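# Line the basket with the towel using both hands

## Task

Spread the towel inside the basket so that it rests on the basket's floor, reaching close to both end walls, with no high fold rising away from the walls, and drapes well down over the rim on each of the two long sides.

## Robot and tools

Robot: two arms, left_arm and right_arm, each with a five-finger hand. right_arm has a right hand; left_arm has its mirror-image left hand. Base positions in the scene frame: left_arm (+0.055, +0.445, +0.001) m, right_arm (+0.040, -0.336, 0) m, both turned only slightly about z. A post stands on the floor behind the arms.

Frames: the scene frame has its origin at table-top height midway between the arms, +z up, +x out over the table, and +y toward left_arm. Table and the fixed cameras use this frame. Each arm reports its hand pose, velocities and Hand target in its own base frame, and all pose offsets run along that arm's base axes, turning about the Hand target's position. The hand point sits 0.05 m in front of the palm and 0.15 m out from the wrist face. Its +z runs along the straight fingers, +y comes out of the palm, +x runs across the palm away from the thumb on the right hand and toward the thumb on the left. Fingertips extend 0.06 to 0.07 m past the point; a wrist bracket on the little-finger side can also strike things, and with fingers level the wrist may hang below the hand.

Row layout (used by execute_actions and move): 28 numbers, each in [-1, 1]. First left_arm: dx, dy, dz, rx, ry, rz, then thumb_turn, thumb_bend, index, middle, ring, little, force_limit, speed; then the same 14 for right_arm. The six pose numbers are an offset from that arm's Hand target as it stood when the action or move began, not a pose; 1.0 equals 0.6 m for dx/dy/dz and 180 degrees for the rotation vector rx, ry, rz. Send all six as 0 to ask nothing new of an arm. The six finger numbers are absolute targets: -1 open/straight, +1 closed (thumb_turn +1 puts the thumb opposite the fingers). force_limit maps -1 to about 0 N and +1 to 10 N (15 N for the two thumb motors); speed rises from near zero at -1 to full at +0.48 and above. To keep a hand unchanged, resend the eight hand numbers last sent to it; if none sent yet, use its hand_measured plus hand_force_limit and hand_speed. For gentle closing use speed -0.94 or less.

execute_actions: actions is a list of actions; each action is a table of up to 15 rows, one per 1/30 s step, the last row held to step 15. Every row in an action counts from the same start pose. cameras: list of names, ["all"], or []; an empty actions list returns all images by default.

move: target is one row or a list of up to 15 rows, all offsets measured from the Hand targets at the move's start. The hand travels a straight path. speed: m/s, 0.002 to 3.6, default 0.25 (turn rate twice that in rad/s), one value or one per target. blend: corner rounding in m, default 0 (stop at each target). stop_force: N, 3 to 120, one value for both arms; an arm's path ends when its wrist sensor feels that much push against its motion, then it backs off slightly and holds. It is unreliable while the hand turns, and every target must then carry the same hand numbers. zero: true (default) rezeroes the sensor first; false keeps the old zero. blocking=false returns after about 0.5 s while the move continues (not allowed with stop_force). The result adds a move: line reporting done, off_target, moving, held or fault, and limits such as paced (pose clipped) or held (steps withheld). A move is refused if the wrist would pass too near its own base axis.

wait: seconds 0 to 3600; lets the scene run. stop: brakes a running move. zoom_image: camera (cam_head_left, cam_head_right or cam_high) and region [x0, y0, x1, y1] in pixels, at most 504 by 504, from the newest images. show_instructions: shows reference pages. zero_wrist_force: arm left_arm or right_arm. finished_scene: ends the scene (scene 1) for good; the towel must stay in place without the robot.

Results: end_effector_position (m), end_effector_quat_wxyz, velocities, Hand target (the last commanded, clipped pose, from which the next offset counts), joint positions and torques, Wrist force/torque in the hand's own axes plus the peak since last shown, and for each hand hand_measured, hand_stopped_by (moving, target, force, stalled, fault) and hand_load_n in the same motor order. A lost grip shows as hand_load_n near zero. Commanded orientation is clipped each step to within 32 degrees of the measured one, and the hand often rests slightly short of its target.

Cameras: cam_head_left, cam_head_right, cam_high, each 896x504.

Avoid: anything leaving the table (fails the task); dropping or flinging things; hitting or ramming the table, basket or post; pushing past a firm contact, since the stiff arms fault easily; arms or hands touching each other. A torque fault, or outside force near 150 N, stops an arm for 10 s. Wrist joints are weak (about 13 to 16 N m of push). Motors warn at 70 °C and stop the arm at 85 °C, so do not hold loads or stretch out for long.

Each tool is called as a command line: name --argument value for each argument, lists and objects as JSON in quotes; but a table of rows of numbers goes row by row, as --pt "numbers of a row", without its own name.

Reference images:

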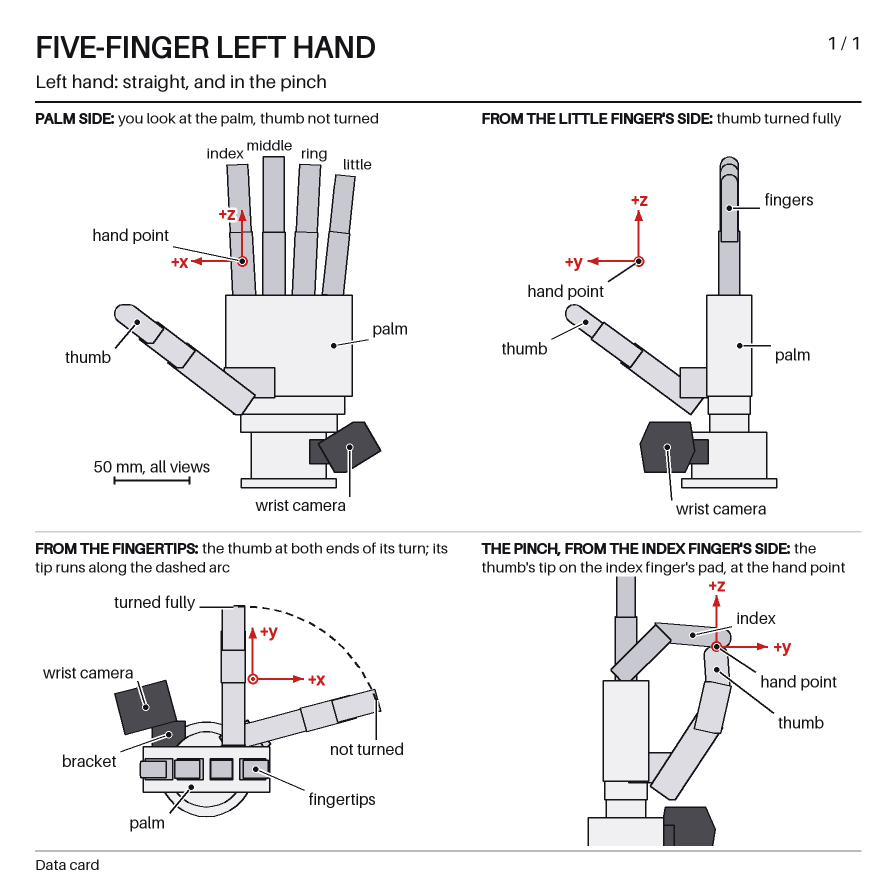

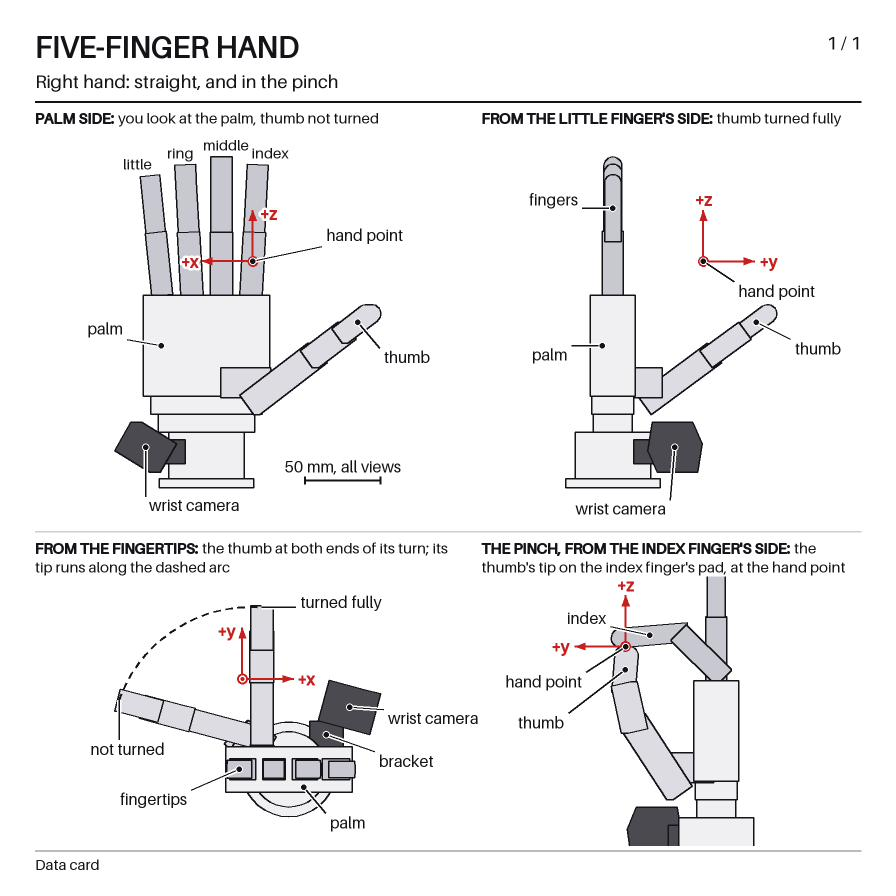

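## Session

execute_actions --actions '[]'

Scene clock: 0.00 s.
left_arm: end_effector_position=(+0.6816, -0.0653, +0.2012) hand_measured=(-1.000, -1.000, -1.000, -1.000, -1.000, -1.000) hand_load_n=(+0.0, +0.0, +0.0, +0.0, +0.0, +0.0) hand_stopped_by=(target, target, target, target, target, target) hand_force_limit=0.00 hand_speed=-0.80 end_effector_quat_wxyz=(-0.363, +0.722, -0.466, +0.361) | right_arm: end_effector_position=(+0.3811, -0.2990, +0.2469) hand_measured=(-1.000, -1.000, -1.000, -1.000, -1.000, -1.000) hand_load_n=(+0.0, +0.0, +0.0, +0.0, +0.0, +0.0) hand_stopped_by=(target, target, target, target, target, target) hand_force_limit=0.00 hand_speed=-0.80 end_effector_quat_wxyz=(-0.018, +0.747, +0.589, +0.308)
Joint positions: left_arm=[3.285 -1.904 -1.522 2.927 -1.633 2.899] | right_arm=[-1.336 -1.265 1.674 1.492 1.027 -1.193]
Joint velocities: within noise
Joint torques (N m): no reading
Wrist force (N): no reading
Wrist torque (N m): no reading
Wrist force, peak (N): no reading
Hand target: left_arm +0.6816, -0.0653, +0.2012; -0.363, +0.722, -0.466, +0.361 | right_arm +0.3811, -0.2990, +0.2469; -0.018, +0.747, +0.589, +0.308

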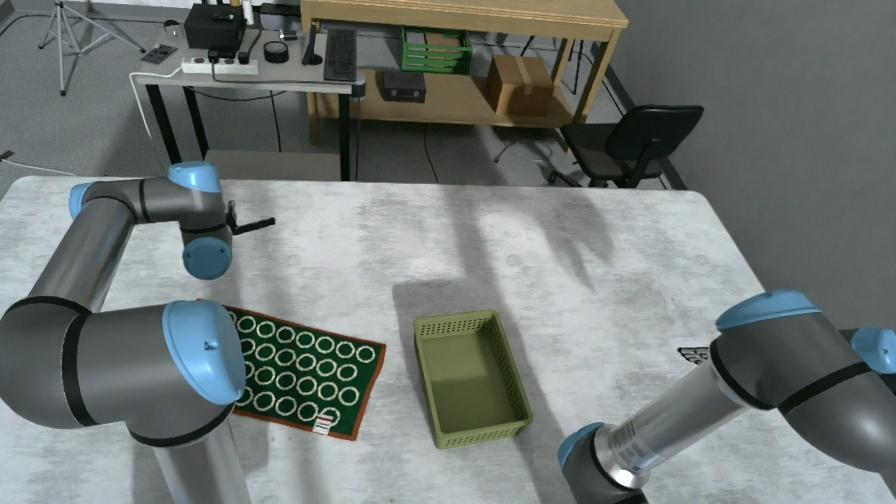

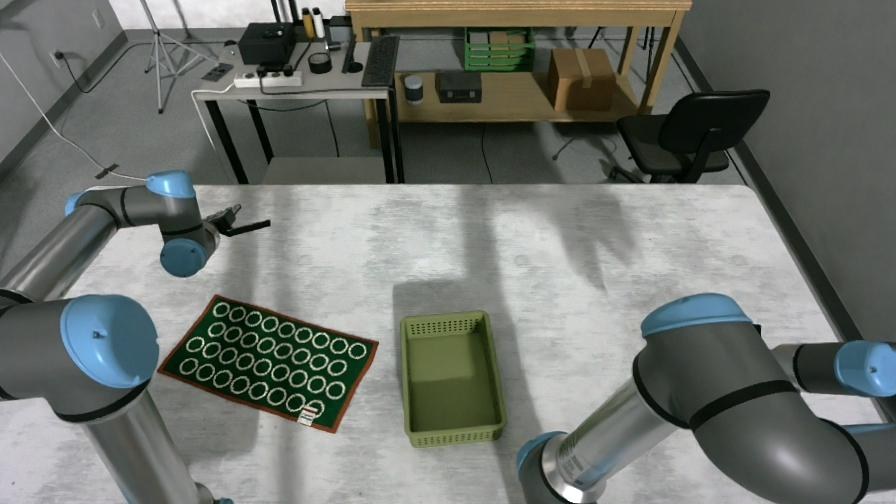

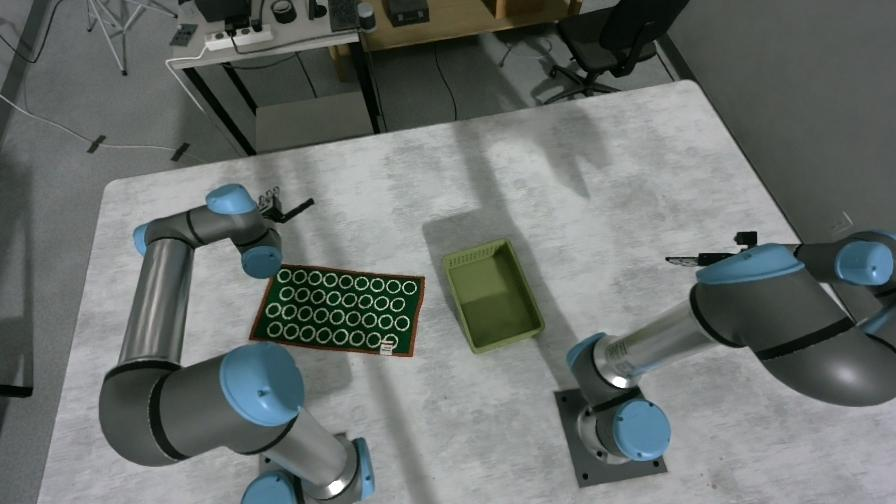

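move --pt "0 0 0.25 0 0 0 1 -0.8 -0.4 -0.4 1 1 0 -0.2 -0.027 0.54 0.2 0.1473 0.1813 -0.1726 1 -0.8 -0.4 -0.4 1 1 0 -0.2" --cameras '["all"]'

Scene clock: 21.67 s.
left_arm: end_effector_position=(+0.6816, -0.0653, +0.3512) hand_measured=(+1.000, -0.800, -1.000, -0.400, +1.000, +1.000) hand_load_n=(+0.0, +0.0, -0.5, +0.0, +0.0, +0.0) hand_stopped_by=(target, target, fault, target, target, target) hand_force_limit=0.00 hand_speed=-0.20 end_effector_quat_wxyz=(-0.363, +0.722, -0.466, +0.361) | right_arm: end_effector_position=(+0.3649, +0.0250, +0.3669) hand_measured=(+1.000, -0.800, -0.400, -0.400, +1.000, +1.000) hand_load_n=(+0.5, +0.0, +0.0, +0.0, +0.0, +0.0) hand_stopped_by=(target, target, target, target, target, target) hand_force_limit=0.00 hand_speed=-0.20 end_effector_quat_wxyz=(-0.265, +0.905, +0.259, +0.208)
Joint positions: left_arm=[3.285 -1.869 -1.182 2.553 -1.633 2.899] | right_arm=[-0.682 -1.628 1.657 1.776 0.919 0.253]
Joint torques (N m): left_arm=[-3.36 19.32 35.54 -1.88 -1.02 -1.59] | right_arm=[14.87 -8.26 -26.26 0.17 0.58 1.18]
Wrist force (N): left_arm=[-0.3 0.2 0.0] | right_arm=[0.2 -0.4 0.0]
Wrist torque (N m): left_arm=[0.07 0.05 -0.02] | right_arm=[0.12 -0.04 -0.05]
Wrist force, peak (N): left_arm=[-0.3 0.8 0.3] | right_arm=[0.7 -1.6 0.2]
Hand target: left_arm +0.6816, -0.0653, +0.3512; -0.363, +0.722, -0.466, +0.361 | right_arm +0.3649, +0.0250, +0.3669; -0.265, +0.905, +0.259, +0.208
Off the commanded pose: left_arm 0.000 m, 0 deg | right_arm 0.000 m, 0 deg.
move: done

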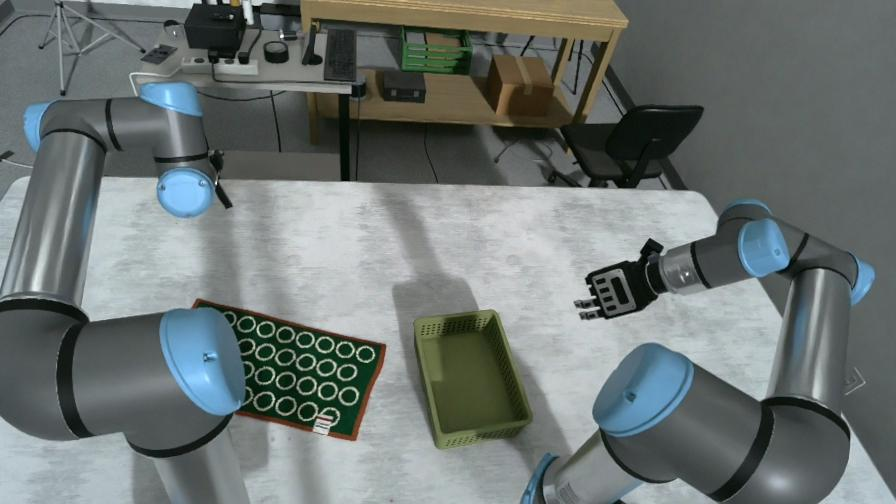

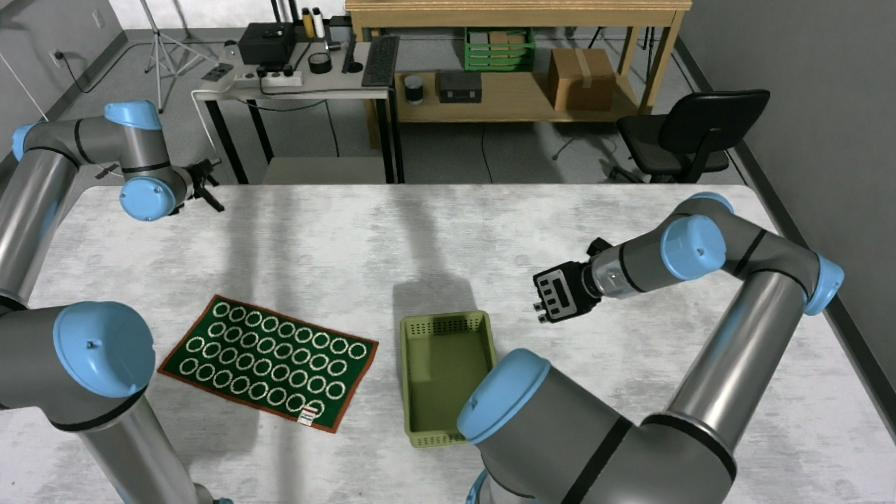

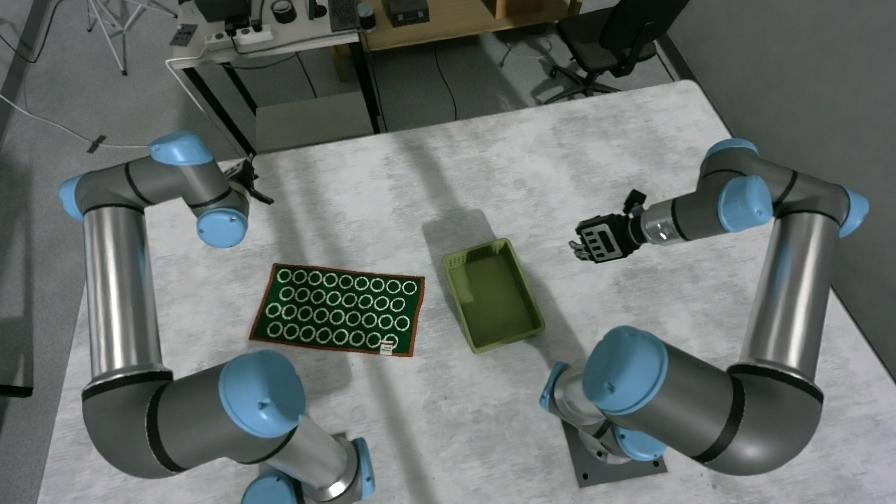

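move --pt "-0.168 0.096 -0.05 0.0402 -0.0112 -0.3522 1 -0.8 -0.4 -0.4 1 1 0 -0.2 -0.027 0.5 -0.08 0.1473 0.1813 -0.1726 1 -0.8 -0.4 -0.4 1 1 0 -0.2" --cameras '["cam_head_right"]'

move --pt "-0.168 0.096 -0.05 0.0402 -0.0112 -0.3522 1 -0.8 -0.4 -0.4 1 1 0 -0.2 0 0 0 0 0 0 1 -0.8 -0.4 -0.4 1 1 0 -0.2" --cameras '["all"]'

Scene clock: 26.13 s.
left_arm: end_effector_position=(+0.5808, -0.0077, +0.3213) hand_measured=(+1.000, -0.800, -1.000, -0.400, +1.000, +1.000) hand_load_n=(+0.0, +0.0, +0.0, +0.0, +0.0, +0.0) hand_stopped_by=(target, target, fault, target, target, target) hand_force_limit=0.00 hand_speed=-0.20 end_effector_quat_wxyz=(+0.170, -0.340, +0.790, -0.481) | right_arm: end_effector_position=(+0.3487, +0.3250, +0.3189) hand_measured=(+1.000, -0.800, -0.400, -0.400, +1.000, +1.000) hand_load_n=(+0.0, +0.0, +0.0, +0.0, +0.0, +0.0) hand_stopped_by=(target, target, target, target, target, target) hand_force_limit=0.00 hand_speed=-0.20 end_effector_quat_wxyz=(-0.457, +0.879, -0.124, +0.065)
Joint positions: left_arm=[3.728 -2.029 -1.174 1.912 -0.524 4.324] | right_arm=[0.058 -1.48 1.559 1.049 0.689 2.121]
Joint torques (N m): left_arm=[-3.14 23.51 33.46 -4.97 0.53 3.19] | right_arm=[14.74 -30.44 -17.95 -0.45 0.47 1.27]
Wrist force (N): left_arm=[0.6 0.3 -0.1] | right_arm=[-0.9 -0.9 0.0]
Wrist torque (N m): left_arm=[0.10 -0.10 -0.06] | right_arm=[0.12 -0.01 -0.16]
Wrist force, peak (N): left_arm=[0.9 0.6 0.2] | right_arm=[-1.2 -1.2 0.8]
Hand target: left_arm +0.5808, -0.0077, +0.3212; +0.169, -0.340, +0.790, -0.481 | right_arm +0.3487, +0.3250, +0.3189; -0.457, +0.879, -0.124, +0.065
Off the commanded pose: left_arm 0.000 m, 0 deg | right_arm 0.000 m, 0 deg.
move: done

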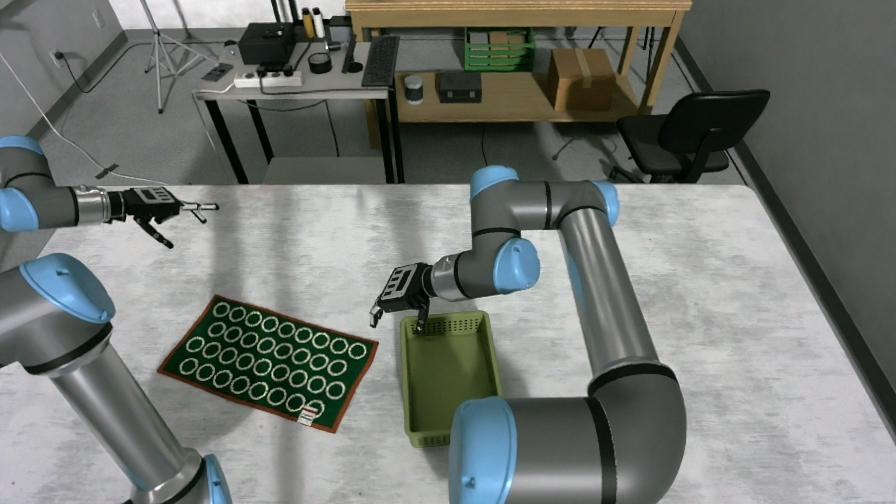

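Scene clock: 28.87 s.
left_arm: end_effector_position=(+0.4801, +0.0499, +0.2913) hand_measured=(+1.000, -0.800, -1.000, -0.400, +1.000, +1.000) hand_load_n=(+0.0, +0.0, +0.0, +0.0, +0.0, +0.0) hand_stopped_by=(target, target, fault, target, target, target) hand_force_limit=0.00 hand_speed=-0.20 end_effector_quat_wxyz=(-0.075, +0.145, +0.875, -0.455) | right_arm: end_effector_position=(+0.3487, +0.3250, +0.3189) hand_measured=(+1.000, -0.800, -0.400, -0.400, +1.000, +1.000) hand_load_n=(+0.0, -0.5, +0.0, +0.0, +0.0, +0.0) hand_stopped_by=(target, target, target, target, target, target) hand_force_limit=0.00 hand_speed=-0.20 end_effector_quat_wxyz=(-0.457, +0.879, -0.124, +0.065)
Joint positions: left_arm=[3.709 -2.25 -1.105 0.946 -1.033 5.852] | right_arm=[0.058 -1.48 1.559 1.049 0.689 2.121]
Joint torques (N m): left_arm=[-7.03 29.99 22.31 -5.5 -1.18 2.89] | right_arm=[14.75 -30.64 -10.03 -0.55 0.54 1.31]
Wrist force (N): left_arm=[0.8 0.2 -0.3] | right_arm=[-1.0 -1.0 0.1]
Wrist torque (N m): left_arm=[0.10 -0.13 -0.03] | right_arm=[0.11 0.00 -0.17]
Wrist force, peak (N): left_arm=[1.1 0.7 -0.2] | right_arm=[-1.2 -1.1 0.3]
Hand target: left_arm +0.4800, +0.0499, +0.2912; -0.075, +0.145, +0.875, -0.455 | right_arm +0.3487, +0.3250, +0.3189; -0.457, +0.879, -0.124, +0.065
Off the commanded pose: left_arm 0.000 m, 0 deg | right_arm 0.000 m, 0 deg.
move: done

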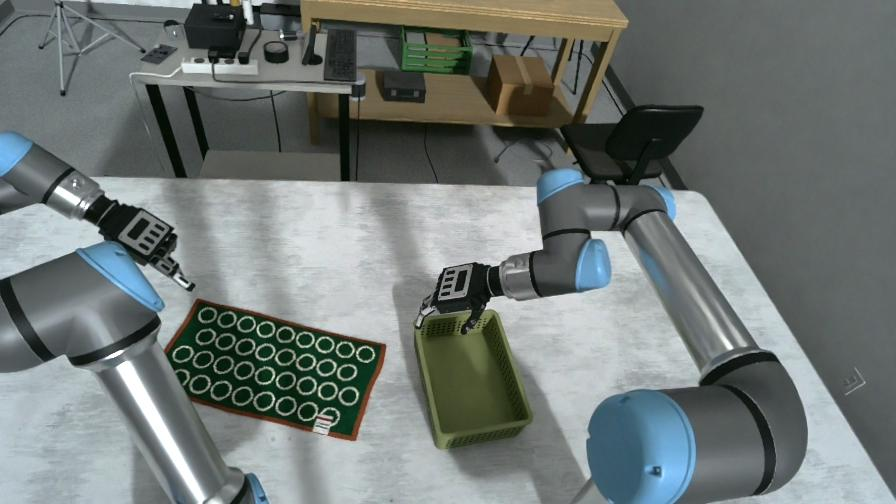

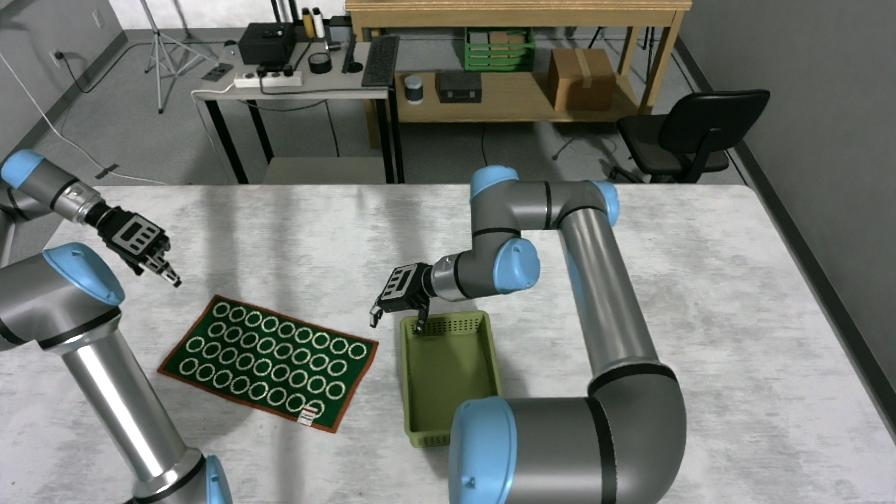

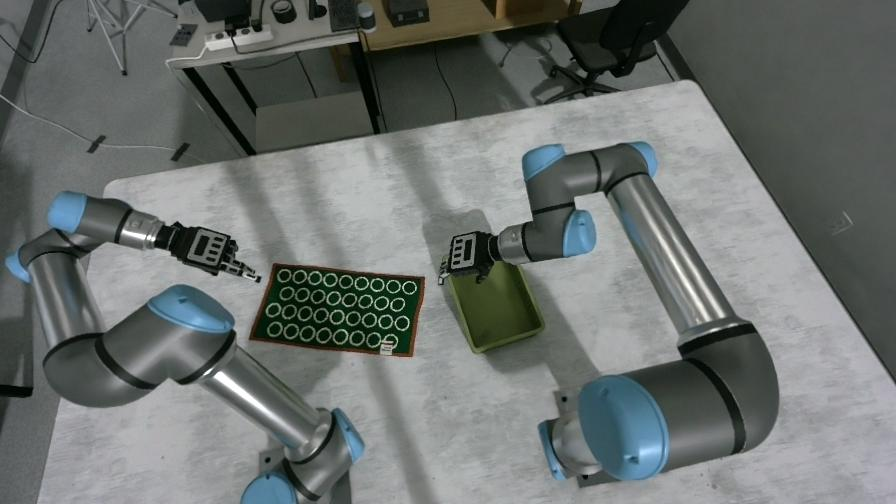

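zoom_image --camera "cam_high" --region '[400, 210, 560, 330]'

zoom_image --camera "cam_head_right" --region '[340, 240, 500, 360]'

zoom_image --camera "cam_head_left" --region '[60, 180, 220, 300]'

Scaled by 3.150 from the camera's image (finer frame: 1280x720).

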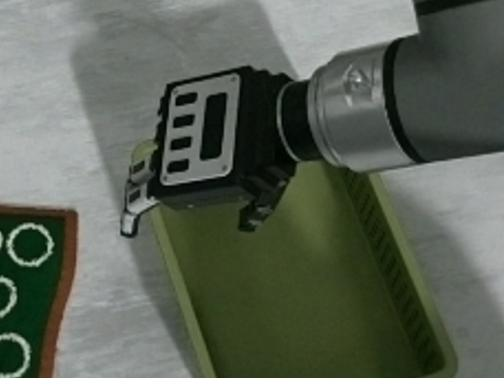

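Scaled by 3.150 from the camera's image (finer frame: 1280x720).

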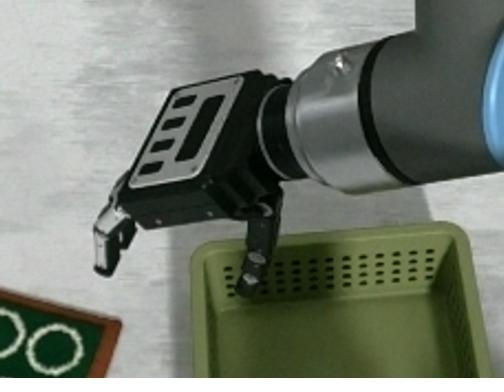

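Scaled by 3.150 from the camera's image (finer frame: 1280x720).

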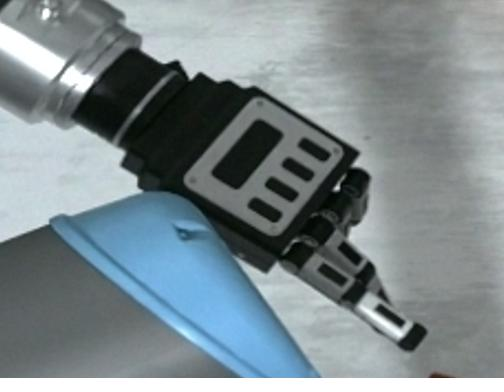

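move --pt "0.0327 0.024 -0.335 0 0 0 1 -0.8 -0.4 -0.4 1 1 0 -0.2 0.0563 0.2517 -0.448 0 0 0 1 -0.8 -0.4 -0.4 1 1 0 -0.2" --cameras '["all"]' --speed 0.15

zoom_image --camera "cam_high" --region '[350, 230, 510, 390]'

zoom_image --camera "cam_head_left" --region '[280, 290, 440, 450]'

zoom_image --camera "cam_head_left" --region '[120, 240, 280, 400]'

Scene clock: 34.53 s.
left_arm: end_effector_position=(+0.4996, +0.0643, +0.0903) hand_measured=(+1.000, -0.800, -1.000, -0.400, +1.000, +1.000) hand_load_n=(+0.5, +0.0, +0.0, +0.0, +0.0, +0.0) hand_stopped_by=(target, target, fault, target, target, target) hand_force_limit=0.00 hand_speed=-0.20 end_effector_quat_wxyz=(-0.075, +0.145, +0.875, -0.455) | right_arm: end_effector_position=(+0.3825, +0.4760, +0.0501) hand_measured=(+1.000, -0.800, -0.400, -0.400, +1.000, +1.000) hand_load_n=(+0.0, +0.0, +0.5, +0.0, +0.0, +0.0) hand_stopped_by=(target, target, target, target, target, target) hand_force_limit=0.00 hand_speed=-0.20 end_effector_quat_wxyz=(-0.457, +0.879, -0.124, +0.065)
Joint positions: left_arm=[3.712 -2.502 -1.195 1.288 -1.035 5.854] | right_arm=[0.41 -1.061 1.667 0.228 0.888 2.533]
Joint torques (N m): left_arm=[4.44 35.04 29.34 -0.3 -0.79 2.13] | right_arm=[14.22 -30.33 -24.29 -1.22 0.62 1.25]
Wrist force (N): left_arm=[0.7 0.3 -0.1] | right_arm=[-1.2 -0.6 0.2]
Wrist torque (N m): left_arm=[0.11 -0.10 -0.04] | right_arm=[0.17 0.05 -0.15]
Wrist force, peak (N): left_arm=[0.8 1.0 0.1] | right_arm=[-1.3 -1.2 -0.6]
Hand target: left_arm +0.4996, +0.0643, +0.0902; -0.075, +0.145, +0.875, -0.455 | right_arm +0.3825, +0.4761, +0.0501; -0.457, +0.879, -0.124, +0.065
Off the commanded pose: left_arm 0.000 m, 0 deg | right_arm 0.000 m, 0 deg.
move: done

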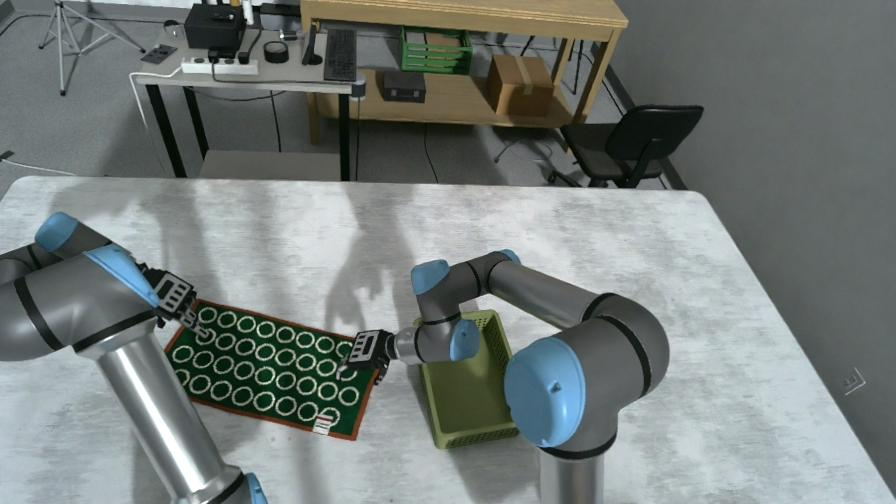

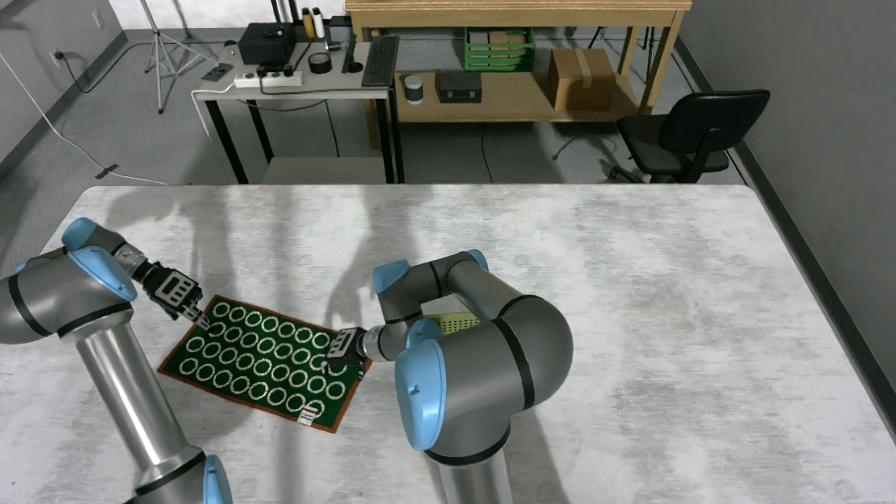

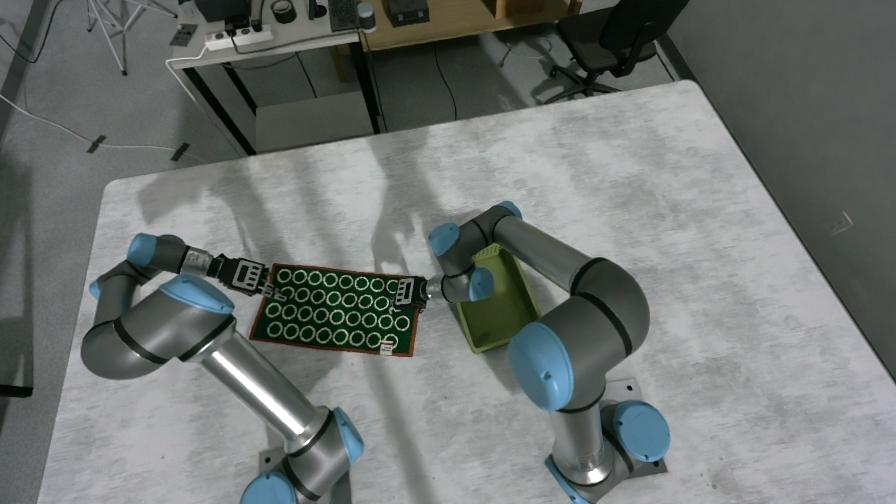

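Scaled by 3.150 from the camera's image (finer frame: 1280x720).

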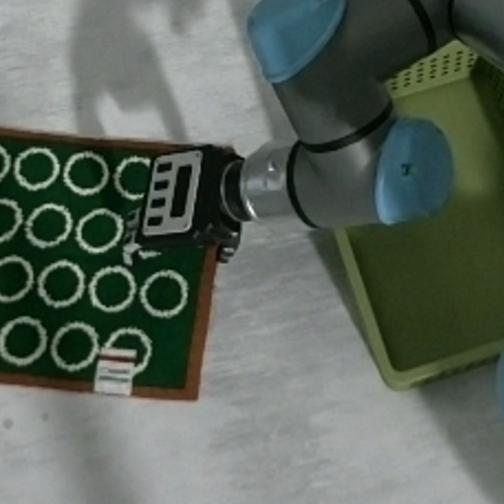

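Scaled by 3.150 from the camera's image (finer frame: 1280x720).

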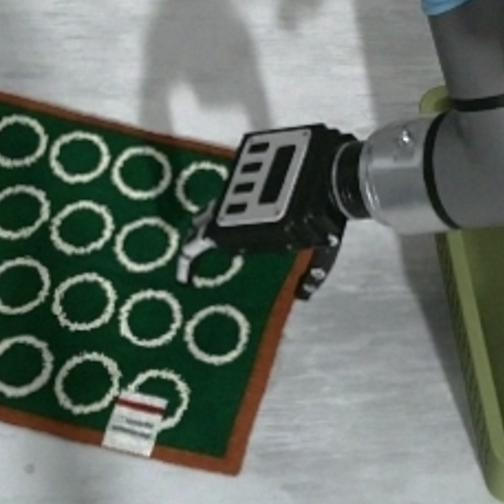

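Scaled by 3.150 from the camera's image (finer frame: 1280x720).

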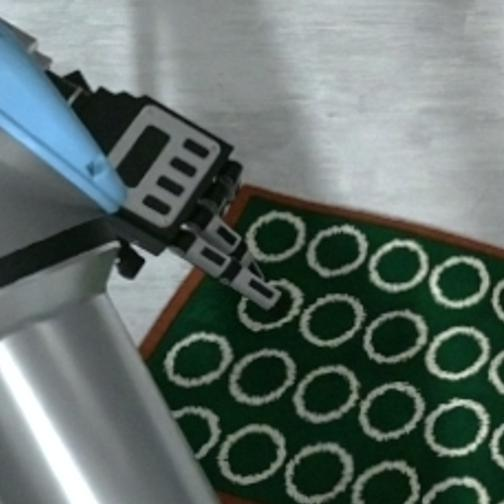

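move --pt "0 0 0 0 0 0 1 -0.8 -0.4 -0.4 1 1 0 -0.2 0.0055 0.0192 -0.02 0 0 0 1 -0.45 -0.35 -0.35 1 1 0 -0.4" --speed 0.05

move --pt "0 0 0 0 0 0 1 -0.8 -0.4 -0.4 1 1 0 -0.2 0 0 -0.055 0 0 0 1 -0.45 -0.35 -0.35 1 1 0 -0.4" --speed 0.008 --stop_force 3 --cameras '["cam_head_left"]'

zoom_image --camera "cam_head_left" --region '[300, 310, 420, 430]'

Scene clock: 36.53 s.
left_arm: end_effector_position=(+0.4996, +0.0643, +0.0902) hand_measured=(+1.000, -0.800, -1.000, -0.400, +1.000, +1.000) hand_load_n=(+0.0, +0.0, +0.0, +0.0, +0.0, +0.0) hand_stopped_by=(target, target, fault, target, target, target) hand_force_limit=0.00 hand_speed=-0.20 end_effector_quat_wxyz=(-0.075, +0.145, +0.875, -0.455) | right_arm: end_effector_position=(+0.3858, +0.4875, +0.0381) hand_measured=(+1.000, -0.450, -0.350, -0.350, +1.000, +1.000) hand_load_n=(+0.0, +0.0, +0.0, +0.0, +0.0, +0.0) hand_stopped_by=(target, target, target, target, target, target) hand_force_limit=0.00 hand_speed=-0.40 end_effector_quat_wxyz=(-0.457, +0.879, -0.124, +0.065)
Joint positions: left_arm=[3.712 -2.502 -1.195 1.288 -1.035 5.854] | right_arm=[0.43 -1.028 1.646 0.204 0.901 2.552]
Joint torques (N m): left_arm=[-4.15 34.1 28.82 -0.22 0.72 -2.28] | right_arm=[14.77 -31.97 -24.06 -1.29 0.86 1.26]
Wrist force (N): left_arm=[0.7 0.2 -0.1] | right_arm=[-0.9 -1.1 0.1]
Wrist torque (N m): left_arm=[0.09 -0.09 -0.05] | right_arm=[0.09 0.01 -0.14]
Wrist force, peak (N): left_arm=[1.1 0.6 0.1] | right_arm=[-1.5 -0.9 0.1]
Hand target: left_arm +0.4996, +0.0643, +0.0902; -0.075, +0.145, +0.875, -0.455 | right_arm +0.3858, +0.4876, +0.0381; -0.457, +0.879, -0.124, +0.065
Off the commanded pose: left_arm 0.000 m, 0 deg | right_arm 0.000 m, 0 deg.
move: done

Scene clock: 39.03 s.
left_arm: end_effector_position=(+0.4996, +0.0643, +0.0902) hand_measured=(+1.000, -0.800, -1.000, -0.400, +1.000, +1.000) hand_load_n=(+0.0, +0.0, +0.0, -0.5, +0.0, +0.0) hand_stopped_by=(target, target, fault, target, target, target) hand_force_limit=0.00 hand_speed=-0.20 end_effector_quat_wxyz=(-0.075, +0.145, +0.875, -0.455) | right_arm: end_effector_position=(+0.3858, +0.4876, +0.0270) hand_measured=(+1.000, -0.450, -0.350, -0.350, +1.000, +1.000) hand_load_n=(+0.0, +0.0, +0.0, +0.0, +0.0, +0.0) hand_stopped_by=(target, target, target, target, target, target) hand_force_limit=0.00 hand_speed=-0.40 end_effector_quat_wxyz=(-0.457, +0.879, -0.124, +0.065)
Joint positions: left_arm=[3.712 -2.502 -1.195 1.288 -1.035 5.854] | right_arm=[0.43 -1.012 1.655 0.179 0.901 2.552]
Joint torques (N m): left_arm=[-4.17 35.29 29.66 -0.35 0.54 -2.38] | right_arm=[14.48 -45 -23.26 3.01 0.77 1.22]
Wrist force (N): left_arm=[1.0 0.5 -0.1] | right_arm=[-1.1 -3.4 -1.4]
Wrist torque (N m): left_arm=[0.13 -0.14 -0.04] | right_arm=[0.06 0.06 -0.20]
Wrist force, peak (N): left_arm=[1.1 0.5 -0.2] | right_arm=[-1.3 -5.0 -2.3]
Hand target: left_arm +0.4996, +0.0643, +0.0902; -0.075, +0.145, +0.875, -0.455 | right_arm +0.3858, +0.4876, +0.0270; -0.457, +0.879, -0.124, +0.065 (not the last commanded pose)
Off the commanded pose: left_arm 0.000 m, 0 deg | right_arm 0.022 m, 0 deg.
move: contact (right_arm)

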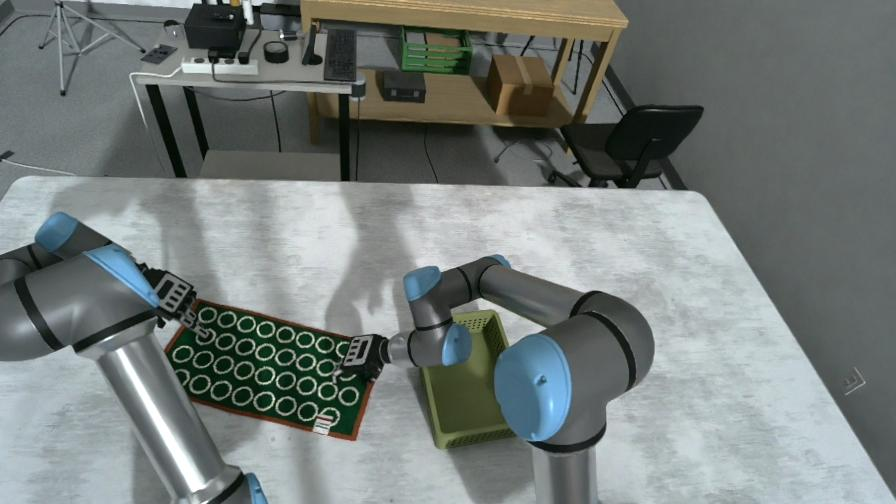

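Scaled by 4.200 from the camera's image (finer frame: 1280x720).

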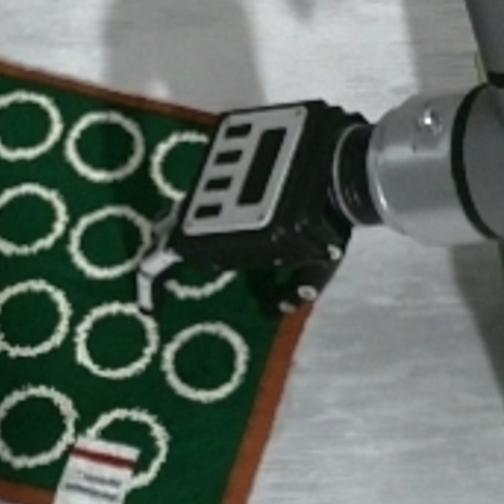

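execute_actions --actions '[[[0,0,0,0,0,0,1,-0.8,-0.4,-0.4,1,1,0,-0.2,0,0,-0.002,0,0,0,1,0.1,0.1,0.1,1,1,0,-0.85]],[[0,0,0,0,0,0,1,-0.8,-0.4,-0.4,1,1,0,-0.2,0,0,0,0,0,0,1,0.1,0.1,0.1,1,1,0,-0.85]]]'

wait --seconds 2 --cameras '["cam_head_left"]'

zoom_image --camera "cam_head_left" --region '[300, 310, 420, 430]'

Scene clock: 42.37 s.
left_arm: end_effector_position=(+0.4996, +0.0643, +0.0902) hand_measured=(+1.000, -0.800, -1.000, -0.400, +1.000, +1.000) hand_load_n=(+0.0, +0.0, +0.0, +0.0, +0.0, +0.5) hand_stopped_by=(target, target, fault, target, target, target) hand_force_limit=0.00 hand_speed=-0.20 end_effector_quat_wxyz=(-0.075, +0.145, +0.875, -0.455) | right_arm: end_effector_position=(+0.3858, +0.4876, +0.0258) hand_measured=(+1.000, +0.100, +0.100, -0.284, +1.000, +1.000) hand_load_n=(+0.0, +0.0, +0.0, +7.0, +0.0, +0.0) hand_stopped_by=(target, target, target, force, target, target) hand_force_limit=0.00 hand_speed=-0.85 end_effector_quat_wxyz=(-0.457, +0.879, -0.124, +0.065)
Joint positions: left_arm=[3.712 -2.502 -1.195 1.288 -1.035 5.854] | right_arm=[0.43 -1.01 1.656 0.177 0.901 2.552]
Joint torques (N m): left_arm=[-4.63 34.67 29.28 -0.2 0.59 -2.29] | right_arm=[6.55 -25.16 -1.78 -0.03 0.69 0.93]
Wrist force (N): left_arm=[0.9 0.4 0.1] | right_arm=[-0.4 -13.7 -3.8]
Wrist torque (N m): left_arm=[0.10 -0.11 -0.04] | right_arm=[-0.05 0.14 -0.44]
Wrist force, peak (N): left_arm=[1.2 0.3 0.1] | right_arm=[-0.4 -13.9 -4.0]
Hand target: left_arm +0.4996, +0.0643, +0.0902; -0.075, +0.145, +0.875, -0.455 | right_arm +0.3858, +0.4876, +0.0258; -0.457, +0.879, -0.124, +0.065
Off the commanded pose: left_arm 0.000 m, 0 deg | right_arm 0.000 m, 0 deg.
Step readings (end_effector_position of left_arm | right_arm):
0: (+0.4996, +0.0643, +0.0902) | (+0.3858, +0.4876, +0.0270)
1: (+0.4996, +0.0643, +0.0902) | (+0.3858, +0.4876, +0.0270)
2: (+0.4996, +0.0643, +0.0902) | (+0.3858, +0.4876, +0.0269)
4: (+0.4996, +0.0643, +0.0902) | (+0.3859, +0.4876, +0.0264)
8: (+0.4996, +0.0643, +0.0902) | (+0.3859, +0.4876, +0.0260)
15: (+0.4996, +0.0643, +0.0902) | (+0.3858, +0.4876, +0.0258)
16: (+0.4996, +0.0643, +0.0902) | (+0.3858, +0.4876, +0.0258)
17: (+0.4996, +0.0643, +0.0902) | (+0.3858, +0.4876, +0.0258)
19: (+0.4996, +0.0643, +0.0902) | (+0.3858, +0.4876, +0.0258)
23: (+0.4996, +0.0643, +0.0902) | (+0.3858, +0.4876, +0.0258)
30: (+0.4996, +0.0643, +0.0902) | (+0.3858, +0.4876, +0.0258)

Scene clock: 44.37 s.
left_arm: end_effector_position=(+0.4996, +0.0643, +0.0902) hand_measured=(+1.000, -0.800, -1.000, -0.400, +1.000, +1.000) hand_load_n=(+0.0, +0.0, +0.0, +0.0, +0.0, +0.0) hand_stopped_by=(target, target, fault, target, target, target) hand_force_limit=0.00 hand_speed=-0.20 end_effector_quat_wxyz=(-0.075, +0.145, +0.875, -0.455) | right_arm: end_effector_position=(+0.3858, +0.4876, +0.0258) hand_measured=(+1.000, +0.100, +0.100, -0.284, +1.000, +1.000) hand_load_n=(+0.0, +0.0, +0.0, +7.0, +0.0, +0.0) hand_stopped_by=(target, target, target, force, target, target) hand_force_limit=0.00 hand_speed=-0.85 end_effector_quat_wxyz=(-0.457, +0.879, -0.124, +0.065)
Joint positions: left_arm=[3.712 -2.502 -1.195 1.288 -1.035 5.854] | right_arm=[0.43 -1.01 1.656 0.177 0.901 2.552]
Joint torques (N m): left_arm=[-4.23 34.92 29.42 -0.27 0.63 -2.31] | right_arm=[1.12 -25.02 -2.3 0.18 0.65 0.8]
Wrist force (N): left_arm=[0.9 0.3 -0.1] | right_arm=[-0.3 -13.9 -3.8]
Wrist torque (N m): left_arm=[0.11 -0.12 -0.03] | right_arm=[-0.07 0.12 -0.44]
Wrist force, peak (N): left_arm=[1.0 0.5 -0.4] | right_arm=[-0.5 -14.0 -3.9]
Hand target: left_arm +0.4996, +0.0643, +0.0902; -0.075, +0.145, +0.875, -0.455 | right_arm +0.3858, +0.4876, +0.0258; -0.457, +0.879, -0.124, +0.065
Off the commanded pose: left_arm 0.000 m, 0 deg | right_arm 0.000 m, 0 deg.
wait: 2.00 s; at rest by 0.17 s

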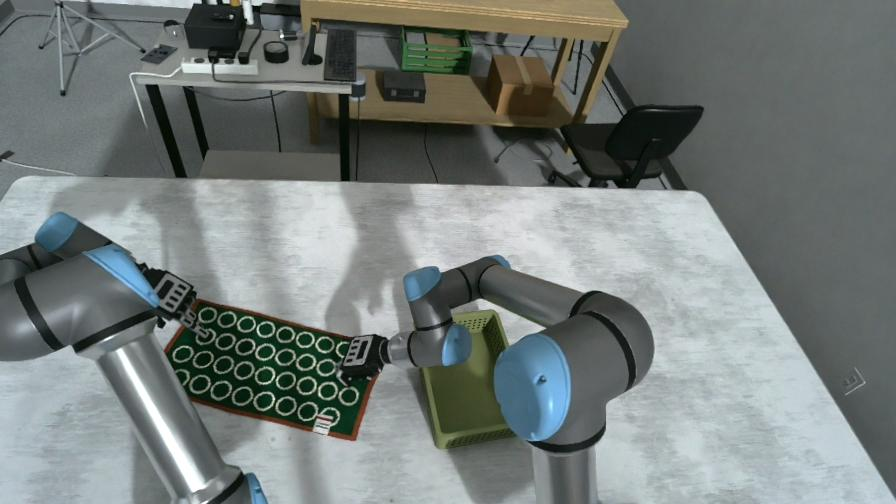

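Scaled by 4.200 from the camera's image (finer frame: 1280x720).

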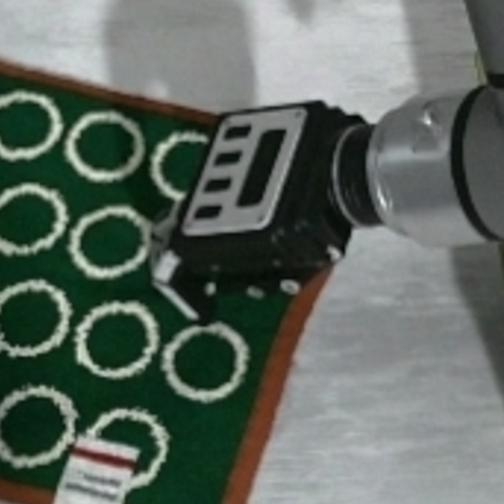

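move --pt "0 0 0 0 0 0 1 -0.8 -0.4 -0.4 1 1 0 -0.2 0 0 0.03 0 0 0 1 -0.5 -0.3 -0.3 1 1 0 -0.4" --speed 0.05

move --pt "0 0 0 0 0 0 1 -0.8 -0.4 -0.4 1 1 0 -0.2 0 0 0 -0.0206 -0.0634 0 1 -0.5 -0.3 -0.3 1 1 0 -0.4" --speed 0.1 --cameras '["cam_head_left"]'

zoom_image --camera "cam_head_left" --region '[300, 310, 420, 430]'

Scene clock: 48.67 s.
left_arm: end_effector_position=(+0.4996, +0.0643, +0.0902) hand_measured=(+1.000, -0.800, -1.000, -0.400, +1.000, +1.000) hand_load_n=(+0.0, +0.0, +0.0, +0.0, +0.0, +0.0) hand_stopped_by=(target, target, fault, target, target, target) hand_force_limit=0.00 hand_speed=-0.20 end_effector_quat_wxyz=(-0.075, +0.145, +0.875, -0.455) | right_arm: end_effector_position=(+0.3858, +0.4876, +0.0438) hand_measured=(+1.000, -0.500, -0.300, -0.300, +1.000, +1.000) hand_load_n=(+0.0, +0.0, +0.0, +0.0, +0.0, +0.0) hand_stopped_by=(target, target, target, target, target, target) hand_force_limit=0.00 hand_speed=-0.40 end_effector_quat_wxyz=(-0.457, +0.879, -0.124, +0.065)
Joint positions: left_arm=[3.712 -2.502 -1.195 1.288 -1.035 5.854] | right_arm=[0.43 -1.035 1.641 0.216 0.901 2.552]
Joint torques (N m): left_arm=[-4.65 34.62 29.16 -0.29 0.63 -2.33] | right_arm=[-6.59 -45.95 -24.42 2.9 -1.43 -1]
Wrist force (N): left_arm=[1.0 0.0 -0.3] | right_arm=[-1.2 -1.4 0.1]
Wrist torque (N m): left_arm=[0.07 -0.14 -0.02] | right_arm=[0.04 0.05 -0.16]
Wrist force, peak (N): left_arm=[1.2 0.4 -0.3] | right_arm=[-0.3 -14.1 -3.8]
Hand target: left_arm +0.4996, +0.0643, +0.0902; -0.075, +0.145, +0.875, -0.455 | right_arm +0.3858, +0.4876, +0.0438; -0.457, +0.879, -0.124, +0.065
Off the commanded pose: left_arm 0.000 m, 0 deg | right_arm 0.000 m, 0 deg.
move: done

Scene clock: 50.13 s.
left_arm: end_effector_position=(+0.4996, +0.0643, +0.0902) hand_measured=(+1.000, -0.800, -1.000, -0.400, +1.000, +1.000) hand_load_n=(+0.0, +0.0, +0.0, +0.0, +0.0, +0.0) hand_stopped_by=(target, target, fault, target, target, target) hand_force_limit=0.00 hand_speed=-0.20 end_effector_quat_wxyz=(-0.075, +0.145, +0.875, -0.455) | right_arm: end_effector_position=(+0.3858, +0.4876, +0.0438) hand_measured=(+1.000, -0.500, -0.300, -0.300, +1.000, +1.000) hand_load_n=(+0.0, +0.0, +0.0, +0.0, +0.0, +0.0) hand_stopped_by=(target, target, target, target, target, target) hand_force_limit=0.00 hand_speed=-0.40 end_effector_quat_wxyz=(-0.438, +0.882, -0.076, +0.156)
Joint positions: left_arm=[3.712 -2.502 -1.195 1.288 -1.035 5.854] | right_arm=[0.493 -1.105 1.722 0.098 1.048 2.478]
Joint torques (N m): left_arm=[-4.31 34.85 29.56 -0.36 0.79 -2.38] | right_arm=[14.31 -43.3 -7.82 -1.52 1.03 -1.37]
Wrist force (N): left_arm=[1.0 0.4 -0.3] | right_arm=[-0.9 -1.1 0.0]
Wrist torque (N m): left_arm=[0.12 -0.15 -0.03] | right_arm=[0.09 0.05 0.00]
Wrist force, peak (N): left_arm=[1.2 0.4 -0.2] | right_arm=[-1.3 -1.8 0.2]
Hand target: left_arm +0.4996, +0.0643, +0.0902; -0.075, +0.145, +0.875, -0.455 | right_arm +0.3858, +0.4876, +0.0438; -0.438, +0.882, -0.076, +0.156
Off the commanded pose: left_arm 0.000 m, 0 deg | right_arm 0.000 m, 0 deg.
move: done

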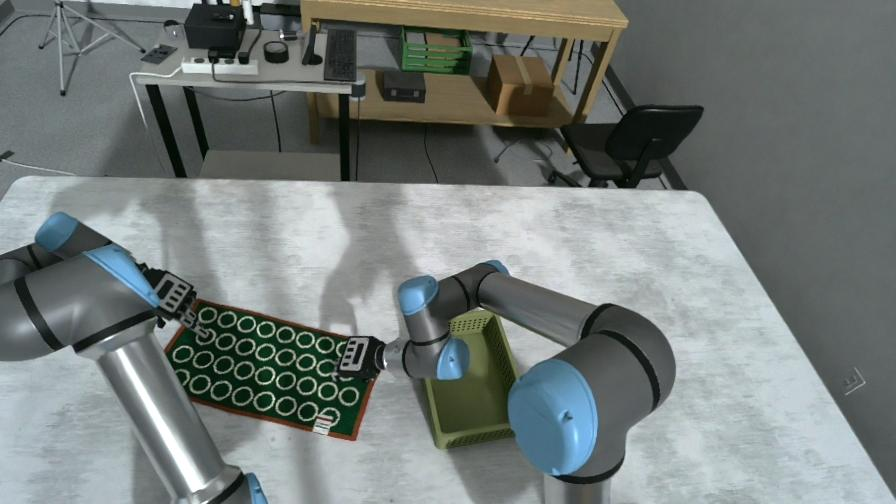

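Scaled by 4.200 from the camera's image (finer frame: 1280x720).

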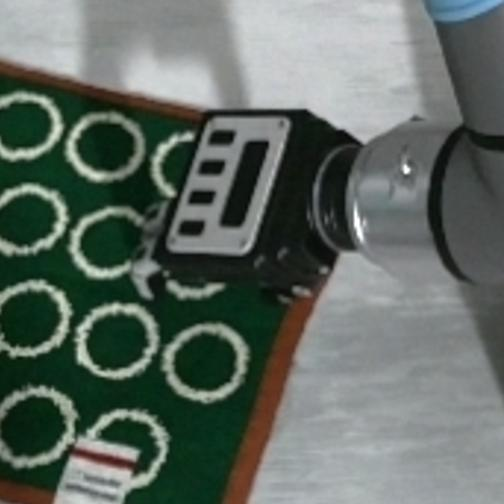

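move --pt "0 0 0 0 0 0 1 -0.8 -0.4 -0.4 1 1 0 -0.2 0 0 -0.07 0 0 0 1 -0.5 -0.3 -0.3 1 1 0 -0.4" --speed 0.008 --stop_force 3

Scene clock: 54.37 s.
left_arm: end_effector_position=(+0.4996, +0.0643, +0.0902) hand_measured=(+1.000, -0.800, -1.000, -0.400, +1.000, +1.000) hand_load_n=(+0.0, +0.0, +0.0, +0.0, +0.0, +0.0) hand_stopped_by=(target, target, fault, target, target, target) hand_force_limit=0.00 hand_speed=-0.20 end_effector_quat_wxyz=(-0.075, +0.145, +0.875, -0.455) | right_arm: end_effector_position=(+0.3858, +0.4876, +0.0221) hand_measured=(+1.000, -0.500, -0.300, -0.300, +1.000, +1.000) hand_load_n=(+0.0, +0.0, +0.0, +0.0, +0.0, +0.0) hand_stopped_by=(target, target, target, target, target, target) hand_force_limit=0.00 hand_speed=-0.40 end_effector_quat_wxyz=(-0.438, +0.882, -0.076, +0.156)
Joint positions: left_arm=[3.712 -2.502 -1.195 1.288 -1.035 5.854] | right_arm=[0.493 -1.075 1.741 0.048 1.048 2.478]
Joint torques (N m): left_arm=[-4.92 34.78 29.14 -0.38 0.74 -2.38] | right_arm=[12.96 -42.72 -22.89 2.59 1.02 -1.28]
Wrist force (N): left_arm=[1.0 0.3 -0.3] | right_arm=[-0.3 -3.5 -1.4]
Wrist torque (N m): left_arm=[0.12 -0.14 -0.03] | right_arm=[0.07 0.05 0.00]
Wrist force, peak (N): left_arm=[1.2 0.5 0.1] | right_arm=[0.4 -5.2 -2.3]
Hand target: left_arm +0.4996, +0.0643, +0.0902; -0.075, +0.145, +0.875, -0.455 | right_arm +0.3858, +0.4876, +0.0221; -0.438, +0.882, -0.076, +0.156 (not the last commanded pose)
Off the commanded pose: left_arm 0.000 m, 0 deg | right_arm 0.020 m, 0 deg.
move: contact (right_arm)


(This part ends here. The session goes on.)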